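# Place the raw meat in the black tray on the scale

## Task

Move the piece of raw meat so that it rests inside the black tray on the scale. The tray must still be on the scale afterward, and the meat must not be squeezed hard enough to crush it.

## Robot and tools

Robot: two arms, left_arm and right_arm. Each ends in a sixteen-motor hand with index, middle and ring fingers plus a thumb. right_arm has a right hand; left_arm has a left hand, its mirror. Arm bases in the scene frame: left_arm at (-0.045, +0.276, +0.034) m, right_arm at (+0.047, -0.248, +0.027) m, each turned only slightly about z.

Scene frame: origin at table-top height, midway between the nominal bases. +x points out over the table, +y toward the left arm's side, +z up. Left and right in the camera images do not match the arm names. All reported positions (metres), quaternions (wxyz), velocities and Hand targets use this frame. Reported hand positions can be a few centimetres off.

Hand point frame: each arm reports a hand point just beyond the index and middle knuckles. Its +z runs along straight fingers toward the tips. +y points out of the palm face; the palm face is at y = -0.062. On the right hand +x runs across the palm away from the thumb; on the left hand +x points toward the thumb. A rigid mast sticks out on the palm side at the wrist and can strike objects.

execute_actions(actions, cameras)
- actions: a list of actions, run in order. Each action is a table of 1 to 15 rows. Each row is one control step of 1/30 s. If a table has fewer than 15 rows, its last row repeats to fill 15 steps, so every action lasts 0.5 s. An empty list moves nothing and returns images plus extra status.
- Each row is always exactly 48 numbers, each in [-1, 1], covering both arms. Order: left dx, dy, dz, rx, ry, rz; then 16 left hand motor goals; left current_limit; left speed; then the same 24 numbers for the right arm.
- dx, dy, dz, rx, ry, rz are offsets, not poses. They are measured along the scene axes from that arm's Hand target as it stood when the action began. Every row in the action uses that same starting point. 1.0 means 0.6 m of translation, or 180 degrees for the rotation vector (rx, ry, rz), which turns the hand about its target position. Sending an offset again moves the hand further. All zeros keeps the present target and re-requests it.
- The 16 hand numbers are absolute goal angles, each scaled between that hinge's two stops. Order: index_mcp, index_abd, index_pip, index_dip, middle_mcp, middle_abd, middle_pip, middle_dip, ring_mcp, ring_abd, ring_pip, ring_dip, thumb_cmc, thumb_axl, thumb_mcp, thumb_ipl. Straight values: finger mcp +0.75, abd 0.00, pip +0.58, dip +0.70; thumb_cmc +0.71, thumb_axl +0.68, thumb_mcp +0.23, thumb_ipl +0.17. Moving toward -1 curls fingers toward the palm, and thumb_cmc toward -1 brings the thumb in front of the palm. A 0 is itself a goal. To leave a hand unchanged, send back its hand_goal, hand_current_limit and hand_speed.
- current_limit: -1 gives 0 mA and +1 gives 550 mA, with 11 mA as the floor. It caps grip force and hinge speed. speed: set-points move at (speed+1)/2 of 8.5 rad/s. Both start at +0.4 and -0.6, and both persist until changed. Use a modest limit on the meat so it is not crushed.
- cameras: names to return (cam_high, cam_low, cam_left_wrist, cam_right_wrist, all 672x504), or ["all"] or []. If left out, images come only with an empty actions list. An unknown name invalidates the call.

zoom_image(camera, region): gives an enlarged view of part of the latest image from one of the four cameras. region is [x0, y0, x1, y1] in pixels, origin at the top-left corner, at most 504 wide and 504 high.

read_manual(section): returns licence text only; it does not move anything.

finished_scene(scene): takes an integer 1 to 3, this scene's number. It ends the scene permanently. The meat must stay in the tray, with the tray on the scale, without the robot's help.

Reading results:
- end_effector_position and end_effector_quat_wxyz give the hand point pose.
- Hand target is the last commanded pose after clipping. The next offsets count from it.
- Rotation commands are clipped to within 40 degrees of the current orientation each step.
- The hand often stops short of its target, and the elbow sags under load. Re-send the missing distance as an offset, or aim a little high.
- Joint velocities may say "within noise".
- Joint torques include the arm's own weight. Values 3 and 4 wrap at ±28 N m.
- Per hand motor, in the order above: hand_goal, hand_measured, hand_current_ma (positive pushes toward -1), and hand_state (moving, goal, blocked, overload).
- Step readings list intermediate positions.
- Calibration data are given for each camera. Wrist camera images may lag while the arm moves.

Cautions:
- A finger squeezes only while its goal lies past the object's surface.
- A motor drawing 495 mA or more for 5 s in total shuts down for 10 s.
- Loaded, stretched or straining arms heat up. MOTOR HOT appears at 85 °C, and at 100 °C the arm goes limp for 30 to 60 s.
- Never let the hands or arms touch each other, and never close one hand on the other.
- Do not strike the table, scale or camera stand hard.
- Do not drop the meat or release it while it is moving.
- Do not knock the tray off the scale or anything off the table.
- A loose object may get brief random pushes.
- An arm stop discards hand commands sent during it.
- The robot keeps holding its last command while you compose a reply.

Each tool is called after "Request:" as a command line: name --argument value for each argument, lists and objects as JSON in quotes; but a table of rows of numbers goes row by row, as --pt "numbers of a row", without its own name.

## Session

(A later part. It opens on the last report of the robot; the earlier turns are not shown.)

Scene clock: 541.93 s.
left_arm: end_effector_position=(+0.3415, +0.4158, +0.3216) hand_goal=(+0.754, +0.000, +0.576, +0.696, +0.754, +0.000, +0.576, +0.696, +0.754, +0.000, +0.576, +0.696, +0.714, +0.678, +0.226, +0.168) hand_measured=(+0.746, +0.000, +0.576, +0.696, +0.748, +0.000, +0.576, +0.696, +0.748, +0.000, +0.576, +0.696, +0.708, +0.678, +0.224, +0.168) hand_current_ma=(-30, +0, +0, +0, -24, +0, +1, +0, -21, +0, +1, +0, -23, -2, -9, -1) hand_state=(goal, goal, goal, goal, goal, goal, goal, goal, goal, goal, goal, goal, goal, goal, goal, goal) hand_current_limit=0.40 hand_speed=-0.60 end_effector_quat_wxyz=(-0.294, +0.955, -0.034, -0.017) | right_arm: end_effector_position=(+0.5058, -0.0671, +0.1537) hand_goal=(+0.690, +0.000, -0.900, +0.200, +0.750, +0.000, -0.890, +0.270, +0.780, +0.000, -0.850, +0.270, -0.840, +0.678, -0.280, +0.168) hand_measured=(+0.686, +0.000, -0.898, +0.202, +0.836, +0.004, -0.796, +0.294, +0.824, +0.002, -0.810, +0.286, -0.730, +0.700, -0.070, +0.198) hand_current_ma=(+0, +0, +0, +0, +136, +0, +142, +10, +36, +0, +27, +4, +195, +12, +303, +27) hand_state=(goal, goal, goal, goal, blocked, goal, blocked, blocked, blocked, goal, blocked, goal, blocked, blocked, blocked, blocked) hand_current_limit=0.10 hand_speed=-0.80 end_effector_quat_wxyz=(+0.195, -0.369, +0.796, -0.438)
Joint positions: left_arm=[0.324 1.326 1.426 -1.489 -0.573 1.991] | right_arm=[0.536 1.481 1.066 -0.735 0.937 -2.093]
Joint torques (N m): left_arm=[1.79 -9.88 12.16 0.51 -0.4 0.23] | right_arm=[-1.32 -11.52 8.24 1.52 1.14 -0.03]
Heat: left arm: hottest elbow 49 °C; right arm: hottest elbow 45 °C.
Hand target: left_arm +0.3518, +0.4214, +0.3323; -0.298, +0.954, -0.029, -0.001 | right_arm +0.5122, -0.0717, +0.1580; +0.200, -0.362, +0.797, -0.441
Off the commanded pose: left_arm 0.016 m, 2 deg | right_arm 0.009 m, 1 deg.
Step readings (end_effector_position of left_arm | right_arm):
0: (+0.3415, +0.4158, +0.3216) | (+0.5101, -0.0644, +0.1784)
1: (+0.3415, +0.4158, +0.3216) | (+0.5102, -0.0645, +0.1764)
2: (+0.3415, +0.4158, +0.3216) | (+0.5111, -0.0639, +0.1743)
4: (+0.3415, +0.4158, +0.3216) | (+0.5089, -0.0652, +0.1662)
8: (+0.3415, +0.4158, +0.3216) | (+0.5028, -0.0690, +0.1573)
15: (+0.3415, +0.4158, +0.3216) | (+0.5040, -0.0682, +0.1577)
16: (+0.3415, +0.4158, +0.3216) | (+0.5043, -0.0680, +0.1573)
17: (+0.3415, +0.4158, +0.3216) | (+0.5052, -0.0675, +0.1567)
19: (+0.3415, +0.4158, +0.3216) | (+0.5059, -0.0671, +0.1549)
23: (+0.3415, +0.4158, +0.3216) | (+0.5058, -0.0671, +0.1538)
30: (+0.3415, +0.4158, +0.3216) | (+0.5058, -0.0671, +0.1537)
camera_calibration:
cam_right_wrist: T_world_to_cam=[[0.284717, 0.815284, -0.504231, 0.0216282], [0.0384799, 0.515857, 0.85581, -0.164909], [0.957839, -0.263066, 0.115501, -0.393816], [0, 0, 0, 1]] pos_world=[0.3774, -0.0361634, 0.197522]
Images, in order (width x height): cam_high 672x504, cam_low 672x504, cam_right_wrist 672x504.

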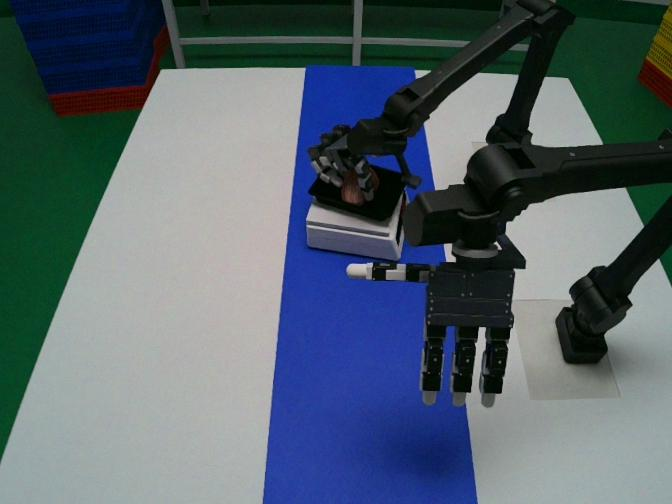

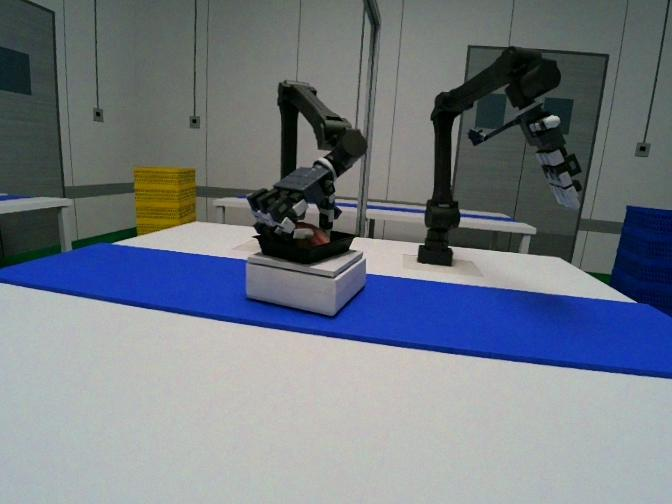

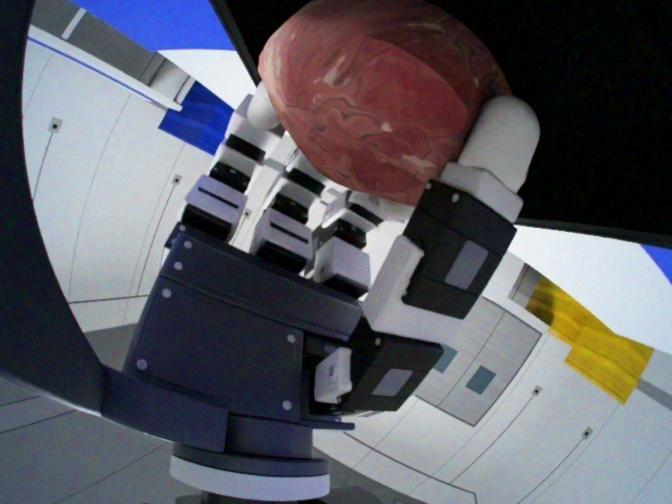

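Request:
execute_actions --actions '[[[0,0,0,0,0,0,0.754,0,0.576,0.696,0.754,0,0.576,0.696,0.754,0,0.576,0.696,0.714,0.678,0.226,0.168,0.4,-0.6,-0.015,0.018,0,0,0,0,0.72,0,-0.93,0.2,0.75,0,-0.89,0.27,0.78,0,-0.85,0.27,-0.84,0.678,-0.28,0.168,0.1,-0.8]],[[0,0,0,0,0,0,0.754,0,0.576,0.696,0.754,0,0.576,0.696,0.754,0,0.576,0.696,0.714,0.678,0.226,0.168,0.4,-0.6,0,0,-0.012,0,0,0,0.72,0,-0.93,0.2,0.75,0,-0.89,0.27,0.78,0,-0.85,0.27,-0.84,0.678,-0.28,0.168,0.1,-0.8]]]' --cameras '["cam_high","cam_low","cam_right_wrist"]'

Request:
zoom_image --camera "cam_low" --region '[220, 140, 420, 320]'

Request:
zoom_image --camera "cam_high" --region '[280, 100, 460, 280]'

Scene clock: 561.57 s.
left_arm: end_effector_position=(+0.3415, +0.4158, +0.3216) hand_goal=(+0.754, +0.000, +0.576, +0.696, +0.754, +0.000, +0.576, +0.696, +0.754, +0.000, +0.576, +0.696, +0.714, +0.678, +0.226, +0.168) hand_measured=(+0.746, +0.000, +0.576, +0.696, +0.748, +0.000, +0.576, +0.696, +0.748, +0.000, +0.576, +0.696, +0.708, +0.678, +0.224, +0.168) hand_current_ma=(-30, +0, +0, +0, -24, +0, +1, +0, -21, +0, +1, +0, -23, -2, -9, -1) hand_state=(goal, goal, goal, goal, goal, goal, goal, goal, goal, goal, goal, goal, goal, goal, goal, goal) hand_current_limit=0.40 hand_speed=-0.60 end_effector_quat_wxyz=(-0.294, +0.955, -0.034, -0.017) | right_arm: end_effector_position=(+0.5023, -0.0683, +0.1522) hand_goal=(+0.720, +0.000, -0.930, +0.200, +0.750, +0.000, -0.890, +0.270, +0.780, +0.000, -0.850, +0.270, -0.840, +0.678, -0.280, +0.168) hand_measured=(+0.708, +0.000, -0.926, +0.202, +0.836, +0.004, -0.796, +0.294, +0.824, +0.002, -0.810, +0.286, -0.730, +0.700, -0.070, +0.198) hand_current_ma=(-3, +0, +0, +0, +136, +0, +142, +10, +36, +0, +27, +4, +195, +12, +302, +27) hand_state=(goal, goal, goal, goal, blocked, goal, blocked, blocked, blocked, goal, blocked, goal, blocked, blocked, blocked, blocked) hand_current_limit=0.10 hand_speed=-0.80 end_effector_quat_wxyz=(+0.191, -0.365, +0.797, -0.442)
Joint positions: left_arm=[0.324 1.326 1.426 -1.489 -0.573 1.991] | right_arm=[0.541 1.481 1.064 -0.755 0.949 -2.071]
Joint torques (N m): left_arm=[1.73 -9.93 12.16 0.51 -0.39 0.22] | right_arm=[1.03 -10.87 7.76 1.31 1.19 0.27]
Heat: left arm: hottest elbow 50 °C; right arm: hottest elbow 41 °C.
Hand target: left_arm +0.3518, +0.4214, +0.3323; -0.298, +0.954, -0.029, -0.001 | right_arm +0.5032, -0.0608, +0.1508; +0.200, -0.362, +0.797, -0.441
Off the commanded pose: left_arm 0.016 m, 2 deg | right_arm 0.008 m, 1 deg.
Step readings (end_effector_position of left_arm | right_arm):
0: (+0.3415, +0.4158, +0.3216) | (+0.5058, -0.0671, +0.1537)
1: (+0.3415, +0.4158, +0.3216) | (+0.5055, -0.0673, +0.1537)
2: (+0.3415, +0.4158, +0.3216) | (+0.5047, -0.0674, +0.1536)
4: (+0.3415, +0.4158, +0.3216) | (+0.5033, -0.0675, +0.1532)
8: (+0.3415, +0.4158, +0.3216) | (+0.5028, -0.0675, +0.1531)
15: (+0.3415, +0.4158, +0.3216) | (+0.5029, -0.0675, +0.1531)
16: (+0.3415, +0.4158, +0.3216) | (+0.5028, -0.0675, +0.1528)
17: (+0.3415, +0.4158, +0.3216) | (+0.5027, -0.0680, +0.1526)
19: (+0.3415, +0.4158, +0.3216) | (+0.5024, -0.0685, +0.1522)
23: (+0.3415, +0.4158, +0.3216) | (+0.5023, -0.0683, +0.1522)
30: (+0.3415, +0.4158, +0.3216) | (+0.5023, -0.0683, +0.1522)
camera_calibration:
cam_right_wrist: T_world_to_cam=[[0.293536, 0.8083, -0.510379, 0.0187546], [0.0453286, 0.521529, 0.852029, -0.165391], [0.954873, -0.273236, 0.116448, -0.39003], [0, 0, 0, 1]] pos_world=[0.374421, -0.0354734, 0.195908]
Images, in order (width x height): cam_high 672x504, cam_low 672x504, cam_right_wrist 672x504.

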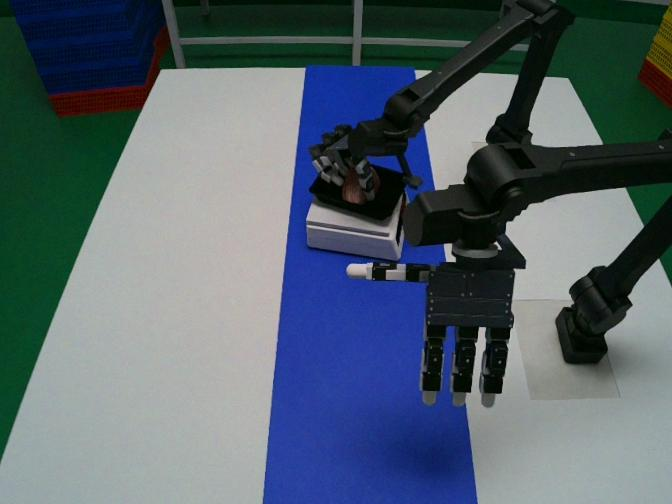

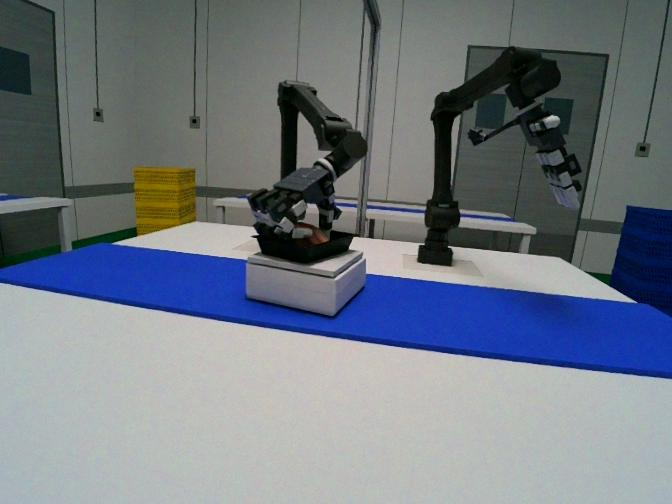

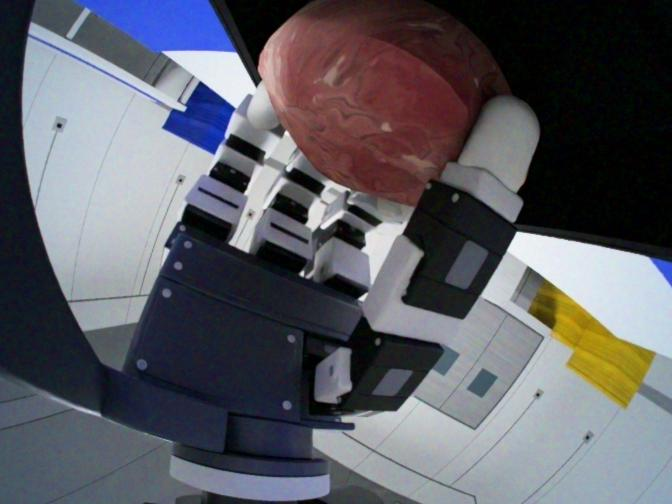

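Scaled by 2.520 from the camera's 672x504 image, which has a finer 960x720 frame.

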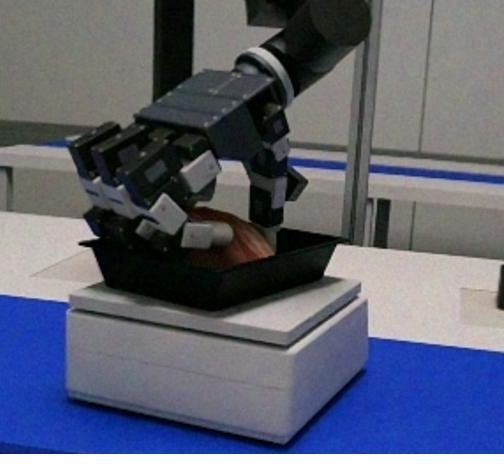

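Scaled by 2.800 from the camera's 672x504 image, which has a finer 960x720 frame.

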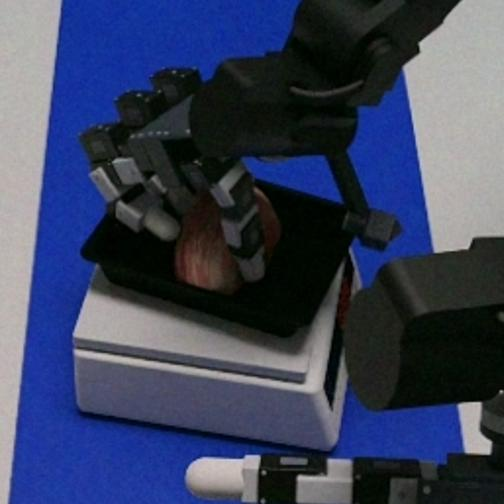

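Request:
execute_actions --actions '[[[0,0,0,0,0,0,0.754,0,0.576,0.696,0.754,0,0.576,0.696,0.754,0,0.576,0.696,0.714,0.678,0.226,0.168,0.4,-0.6,0,0,-0.008,0,0,0,0.72,0,-0.93,0.2,0.79,0,-0.85,0.27,0.8,0,-0.83,0.27,-0.78,0.678,-0.1,0.168,0.1,-0.9]],[[0,0,0,0,0,0,0.754,0,0.576,0.696,0.754,0,0.576,0.696,0.754,0,0.576,0.696,0.714,0.678,0.226,0.168,0.4,-0.6,0,0,0,0,0,0,0.72,0,-0.93,0.2,0.82,0,-0.81,0.27,0.82,0,-0.81,0.27,-0.78,0.678,-0.02,0.168,0.1,-0.9]]]' --cameras '["cam_high","cam_low","cam_right_wrist"]'

Request:
zoom_image --camera "cam_low" --region '[220, 140, 420, 320]'

Request:
zoom_image --camera "cam_high" --region '[280, 100, 460, 280]'

Scene clock: 583.33 s.
left_arm: end_effector_position=(+0.3415, +0.4158, +0.3216) hand_goal=(+0.754, +0.000, +0.576, +0.696, +0.754, +0.000, +0.576, +0.696, +0.754, +0.000, +0.576, +0.696, +0.714, +0.678, +0.226, +0.168) hand_measured=(+0.746, +0.000, +0.576, +0.696, +0.748, +0.000, +0.576, +0.696, +0.748, +0.000, +0.576, +0.696, +0.708, +0.678, +0.224, +0.168) hand_current_ma=(-30, +0, +0, +0, -24, +0, +1, +0, -21, +0, +1, +0, -23, -2, -9, -1) hand_state=(goal, goal, goal, goal, goal, goal, goal, goal, goal, goal, goal, goal, goal, goal, goal, goal) hand_current_limit=0.40 hand_speed=-0.60 end_effector_quat_wxyz=(-0.294, +0.955, -0.034, -0.017) | right_arm: end_effector_position=(+0.5036, -0.0677, +0.1513) hand_goal=(+0.720, +0.000, -0.930, +0.200, +0.820, +0.000, -0.810, +0.270, +0.820, +0.000, -0.810, +0.270, -0.780, +0.678, -0.020, +0.168) hand_measured=(+0.708, +0.000, -0.926, +0.202, +0.842, +0.004, -0.778, +0.294, +0.838, +0.000, -0.804, +0.274, -0.744, +0.688, +0.006, +0.186) hand_current_ma=(-3, +0, +0, +0, +10, +0, +17, +10, +7, +0, +1, +0, +24, +3, +21, +10) hand_state=(goal, goal, goal, goal, blocked, goal, blocked, blocked, goal, goal, goal, goal, blocked, goal, blocked, goal) hand_current_limit=0.10 hand_speed=-0.90 end_effector_quat_wxyz=(+0.195, -0.362, +0.796, -0.444)
Joint positions: left_arm=[0.324 1.326 1.426 -1.489 -0.573 1.991] | right_arm=[0.543 1.482 1.059 -0.741 0.954 -2.071]
Joint torques (N m): left_arm=[1.73 -9.93 12.16 0.5 -0.39 0.23] | right_arm=[0.85 -10.7 7.56 1.26 0.95 0.27]
Heat: left arm: hottest elbow 50 °C; right arm: hottest elbow 39 °C.
Hand target: left_arm +0.3518, +0.4214, +0.3323; -0.298, +0.954, -0.029, -0.001 | right_arm +0.5034, -0.0609, +0.1462; +0.200, -0.361, +0.797, -0.441
Off the commanded pose: left_arm 0.016 m, 2 deg | right_arm 0.009 m, 1 deg.
Step readings (end_effector_position of left_arm | right_arm):
0: (+0.3415, +0.4158, +0.3216) | (+0.5023, -0.0683, +0.1522)
1: (+0.3415, +0.4158, +0.3216) | (+0.5025, -0.0683, +0.1520)
2: (+0.3415, +0.4158, +0.3216) | (+0.5027, -0.0686, +0.1518)
4: (+0.3415, +0.4158, +0.3216) | (+0.5030, -0.0688, +0.1514)
8: (+0.3415, +0.4158, +0.3216) | (+0.5030, -0.0685, +0.1513)
15: (+0.3415, +0.4158, +0.3216) | (+0.5030, -0.0686, +0.1514)
16: (+0.3415, +0.4158, +0.3216) | (+0.5030, -0.0686, +0.1514)
17: (+0.3415, +0.4158, +0.3216) | (+0.5030, -0.0686, +0.1514)
19: (+0.3415, +0.4158, +0.3216) | (+0.5030, -0.0683, +0.1512)
23: (+0.3415, +0.4158, +0.3216) | (+0.5030, -0.0682, +0.1510)
30: (+0.3415, +0.4158, +0.3216) | (+0.5036, -0.0678, +0.1513)
camera_calibration:
cam_right_wrist: T_world_to_cam=[[0.299298, 0.808248, -0.507106, 0.0141183], [0.0369719, 0.521245, 0.852606, -0.160859], [0.953443, -0.273932, 0.126125, -0.391739], [0, 0, 0, 1]] pos_world=[0.375223, -0.0348739, 0.193717]
Images, in order (width x height): cam_high 672x504, cam_low 672x504, cam_right_wrist 672x504.

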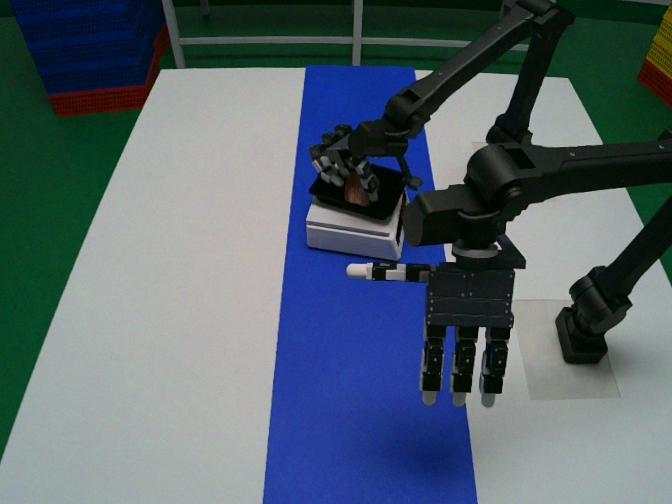

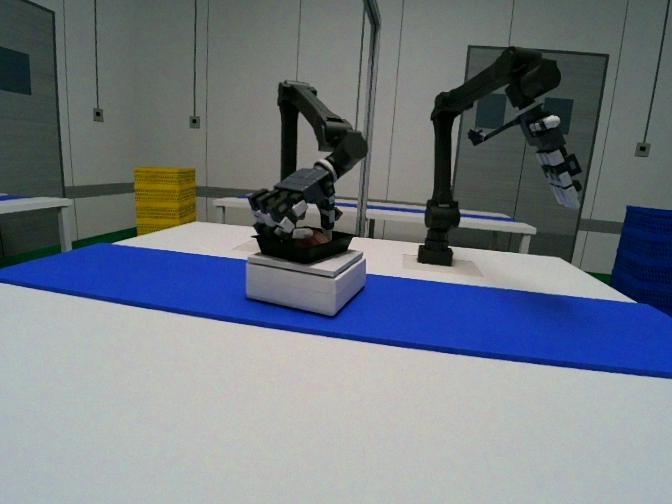

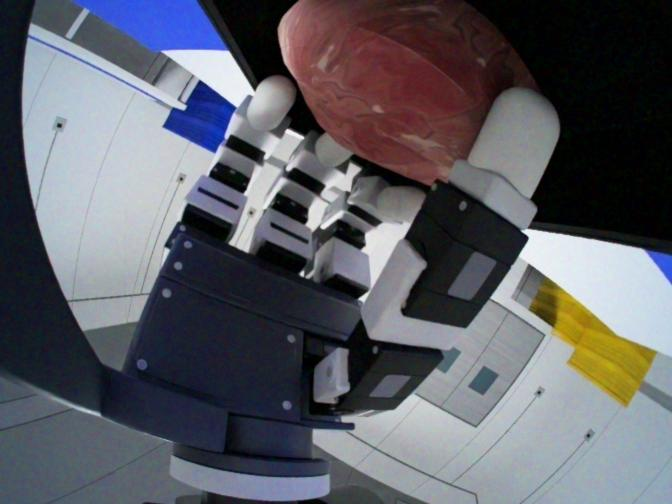

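Scaled by 2.520 from the camera's 672x504 image, which has a finer 960x720 frame.

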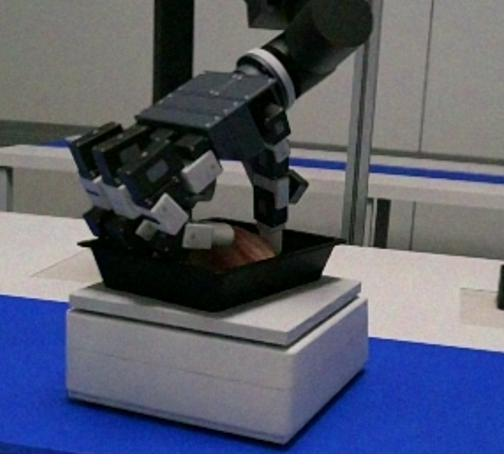

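Scaled by 2.800 from the camera's 672x504 image, which has a finer 960x720 frame.

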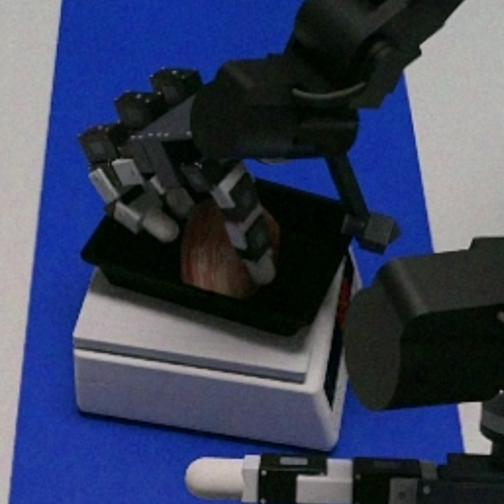

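Request:
execute_actions --actions '[[[0,0,0,0,0,0,0.754,0,0.576,0.696,0.754,0,0.576,0.696,0.754,0,0.576,0.696,0.714,0.678,0.226,0.168,0.4,-0.6,0,0,0,0,0,0,0.74,0,-0.94,0.2,0.84,0,-0.8,0.27,0.84,0,-0.81,0.27,-0.78,0.678,0.05,0.168,0.1,-0.85]],[[0,0,0,0,0,0,0.754,0,0.576,0.696,0.754,0,0.576,0.696,0.754,0,0.576,0.696,0.714,0.678,0.226,0.168,0.4,-0.6,0.015,0.013,0.045,0,0,0,0.74,0,-0.94,0.2,0.84,0,-0.8,0.27,0.84,0,-0.81,0.27,-0.78,0.678,0.05,0.168,0.1,-0.85]],[[0,0,0,0,0,0,0.754,0,0.576,0.696,0.754,0,0.576,0.696,0.754,0,0.576,0.696,0.714,0.678,0.226,0.168,0.4,-0.6,0.012,0.01,0.05,0,0,0,0.74,0,-0.94,0.2,0.84,0,-0.8,0.27,0.84,0,-0.81,0.27,-0.78,0.678,0.05,0.168,0.1,-0.85]],[[0,0,0,0,0,0,0.754,0,0.576,0.696,0.754,0,0.576,0.696,0.754,0,0.576,0.696,0.714,0.678,0.226,0.168,0.4,-0.6,0,0,0.07,0,0,0,0.74,0,-0.94,0.2,0.84,0,-0.8,0.27,0.84,0,-0.81,0.27,-0.78,0.678,0.05,0.168,0.1,-0.85]],[[0,0,0,0,0,0,0.754,0,0.576,0.696,0.754,0,0.576,0.696,0.754,0,0.576,0.696,0.714,0.678,0.226,0.168,0.4,-0.6,0,0,0.07,0,0,0,0.74,0,-0.94,0.2,0.84,0,-0.8,0.27,0.84,0,-0.81,0.27,-0.78,0.678,0.05,0.168,0.1,-0.85]],[[0,0,0,0,0,0,0.754,0,0.576,0.696,0.754,0,0.576,0.696,0.754,0,0.576,0.696,0.714,0.678,0.226,0.168,0.4,-0.6,0,-0.06,0.02,0,0,0,0.74,0,-0.94,0.2,0.84,0,-0.8,0.27,0.84,0,-0.81,0.27,-0.78,0.678,0.05,0.168,0.1,-0.85]]]' --cameras '["cam_high","cam_low"]'

Request:
zoom_image --camera "cam_low" --region '[220, 140, 420, 320]'

Request:
zoom_image --camera "cam_high" --region '[280, 100, 460, 280]'

Scene clock: 607.80 s.
left_arm: end_effector_position=(+0.3415, +0.4158, +0.3216) hand_goal=(+0.754, +0.000, +0.576, +0.696, +0.754, +0.000, +0.576, +0.696, +0.754, +0.000, +0.576, +0.696, +0.714, +0.678, +0.226, +0.168) hand_measured=(+0.746, +0.000, +0.576, +0.696, +0.748, +0.000, +0.576, +0.696, +0.748, +0.000, +0.576, +0.696, +0.708, +0.678, +0.224, +0.168) hand_current_ma=(-30, +0, +0, +0, -24, +0, +1, +0, -21, +0, +1, +0, -23, -2, -9, -1) hand_state=(goal, goal, goal, goal, goal, goal, goal, goal, goal, goal, goal, goal, goal, goal, goal, goal) hand_current_limit=0.40 hand_speed=-0.60 end_effector_quat_wxyz=(-0.294, +0.955, -0.034, -0.017) | right_arm: end_effector_position=(+0.5117, -0.0850, +0.2790) hand_goal=(+0.740, +0.000, -0.940, +0.200, +0.840, +0.000, -0.800, +0.270, +0.840, +0.000, -0.810, +0.270, -0.780, +0.678, +0.050, +0.168) hand_measured=(+0.730, +0.000, -0.938, +0.202, +0.834, +0.002, -0.794, +0.274, +0.834, +0.000, -0.808, +0.274, -0.776, +0.680, +0.048, +0.170) hand_current_ma=(-2, +0, +0, +0, -1, +0, +1, +0, -1, +0, +0, +0, +0, +0, +0, +0) hand_state=(goal, goal, goal, goal, goal, goal, goal, goal, goal, goal, goal, goal, goal, goal, goal, goal) hand_current_limit=0.10 hand_speed=-0.85 end_effector_quat_wxyz=(+0.175, -0.361, +0.801, -0.445)
Joint positions: left_arm=[0.324 1.326 1.426 -1.489 -0.573 1.991] | right_arm=[0.5 1.413 1.339 -1.099 0.941 -2.098]
Joint torques (N m): left_arm=[1.79 -9.93 12.16 0.5 -0.39 0.23] | right_arm=[-0.5 -12.1 11.22 1.17 0.81 -0.03]
Heat: left arm: hottest elbow 50 °C; right arm: hottest elbow 38 °C.
Hand target: left_arm +0.3518, +0.4214, +0.3323; -0.298, +0.954, -0.029, -0.001 | right_arm +0.5194, -0.0830, +0.2991; +0.200, -0.362, +0.797, -0.441
Off the commanded pose: left_arm 0.016 m, 2 deg | right_arm 0.022 m, 3 deg.
joint sent to its limit (right arm) — joint 6 (wrist roll), lower limit. The joint targets still meet the commanded pose.
Step readings (end_effector_position of left_arm | right_arm):
0: (+0.3415, +0.4158, +0.3216) | (+0.5036, -0.0677, +0.1513)
1: (+0.3415, +0.4158, +0.3216) | (+0.5036, -0.0677, +0.1513)
2: (+0.3415, +0.4158, +0.3216) | (+0.5037, -0.0677, +0.1513)
4: (+0.3415, +0.4158, +0.3216) | (+0.5037, -0.0677, +0.1513)
8: (+0.3415, +0.4158, +0.3216) | (+0.5039, -0.0675, +0.1514)
15: (+0.3415, +0.4158, +0.3216) | (+0.5039, -0.0675, +0.1514)
16: (+0.3415, +0.4158, +0.3216) | (+0.5030, -0.0679, +0.1515)
17: (+0.3415, +0.4158, +0.3216) | (+0.5009, -0.0690, +0.1515)
19: (+0.3415, +0.4158, +0.3216) | (+0.4980, -0.0708, +0.1514)
23: (+0.3415, +0.4158, +0.3216) | (+0.4966, -0.0715, +0.1516)
30: (+0.3415, +0.4158, +0.3216) | (+0.4964, -0.0715, +0.1516)
31: (+0.3415, +0.4158, +0.3216) | (+0.4959, -0.0715, +0.1532)
32: (+0.3415, +0.4158, +0.3216) | (+0.4948, -0.0721, +0.1554)
34: (+0.3415, +0.4158, +0.3216) | (+0.4975, -0.0704, +0.1650)
38: (+0.3415, +0.4158, +0.3216) | (+0.5063, -0.0637, +0.1808)
45: (+0.3415, +0.4158, +0.3216) | (+0.5061, -0.0631, +0.1825)
46: (+0.3415, +0.4158, +0.3216) | (+0.5049, -0.0638, +0.1837)
47: (+0.3415, +0.4158, +0.3216) | (+0.5020, -0.0656, +0.1860)
49: (+0.3415, +0.4158, +0.3216) | (+0.5014, -0.0660, +0.1951)
53: (+0.3415, +0.4158, +0.3216) | (+0.5074, -0.0621, +0.2106)
60: (+0.3415, +0.4158, +0.3216) | (+0.5076, -0.0620, +0.2128)
61: (+0.3415, +0.4158, +0.3216) | (+0.5063, -0.0626, +0.2145)
62: (+0.3415, +0.4158, +0.3216) | (+0.5036, -0.0643, +0.2173)
64: (+0.3415, +0.4158, +0.3216) | (+0.5032, -0.0646, +0.2291)
68: (+0.3415, +0.4158, +0.3216) | (+0.5095, -0.0607, +0.2517)
75: (+0.3415, +0.4158, +0.3216) | (+0.5101, -0.0604, +0.2572)
76: (+0.3415, +0.4158, +0.3216) | (+0.5103, -0.0617, +0.2580)
77: (+0.3415, +0.4158, +0.3216) | (+0.5100, -0.0621, +0.2586)
79: (+0.3415, +0.4158, +0.3216) | (+0.5113, -0.0690, +0.2640)
83: (+0.3415, +0.4158, +0.3216) | (+0.5122, -0.0820, +0.2757)
90: (+0.3415, +0.4158, +0.3216) | (+0.5118, -0.0849, +0.2790)
Images, in order (width x height): cam_high 672x504, cam_low 672x504.

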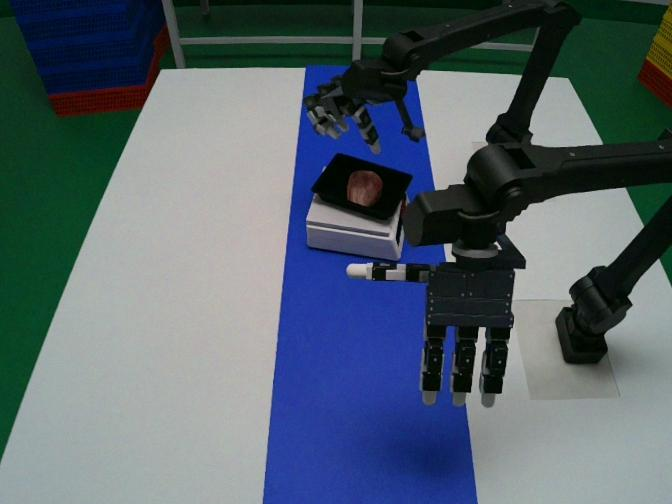

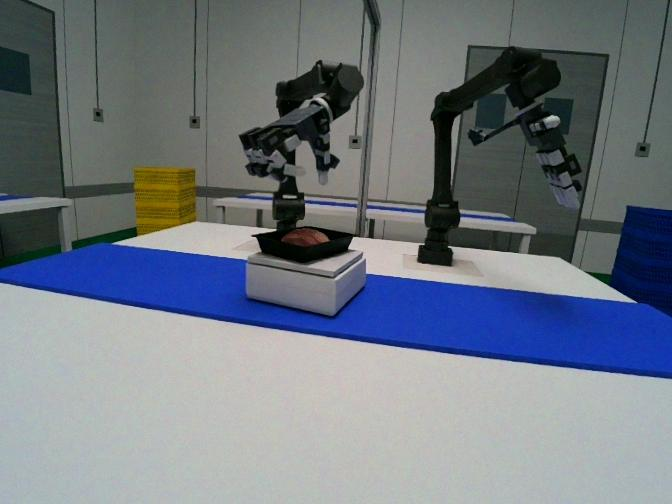

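Scaled by 2.520 from the camera's 672x504 image, which has a finer 960x720 frame.

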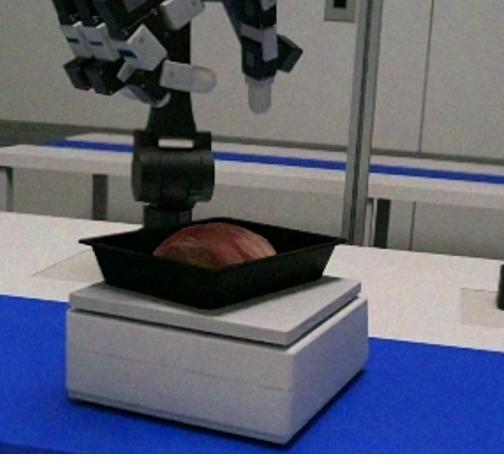

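Scaled by 2.800 from the camera's 672x504 image, which has a finer 960x720 frame.

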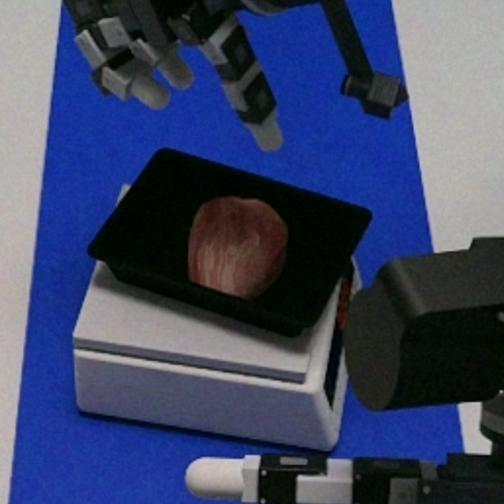

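Request:
finished_scene --scene 3

The scene is finished: the task was done.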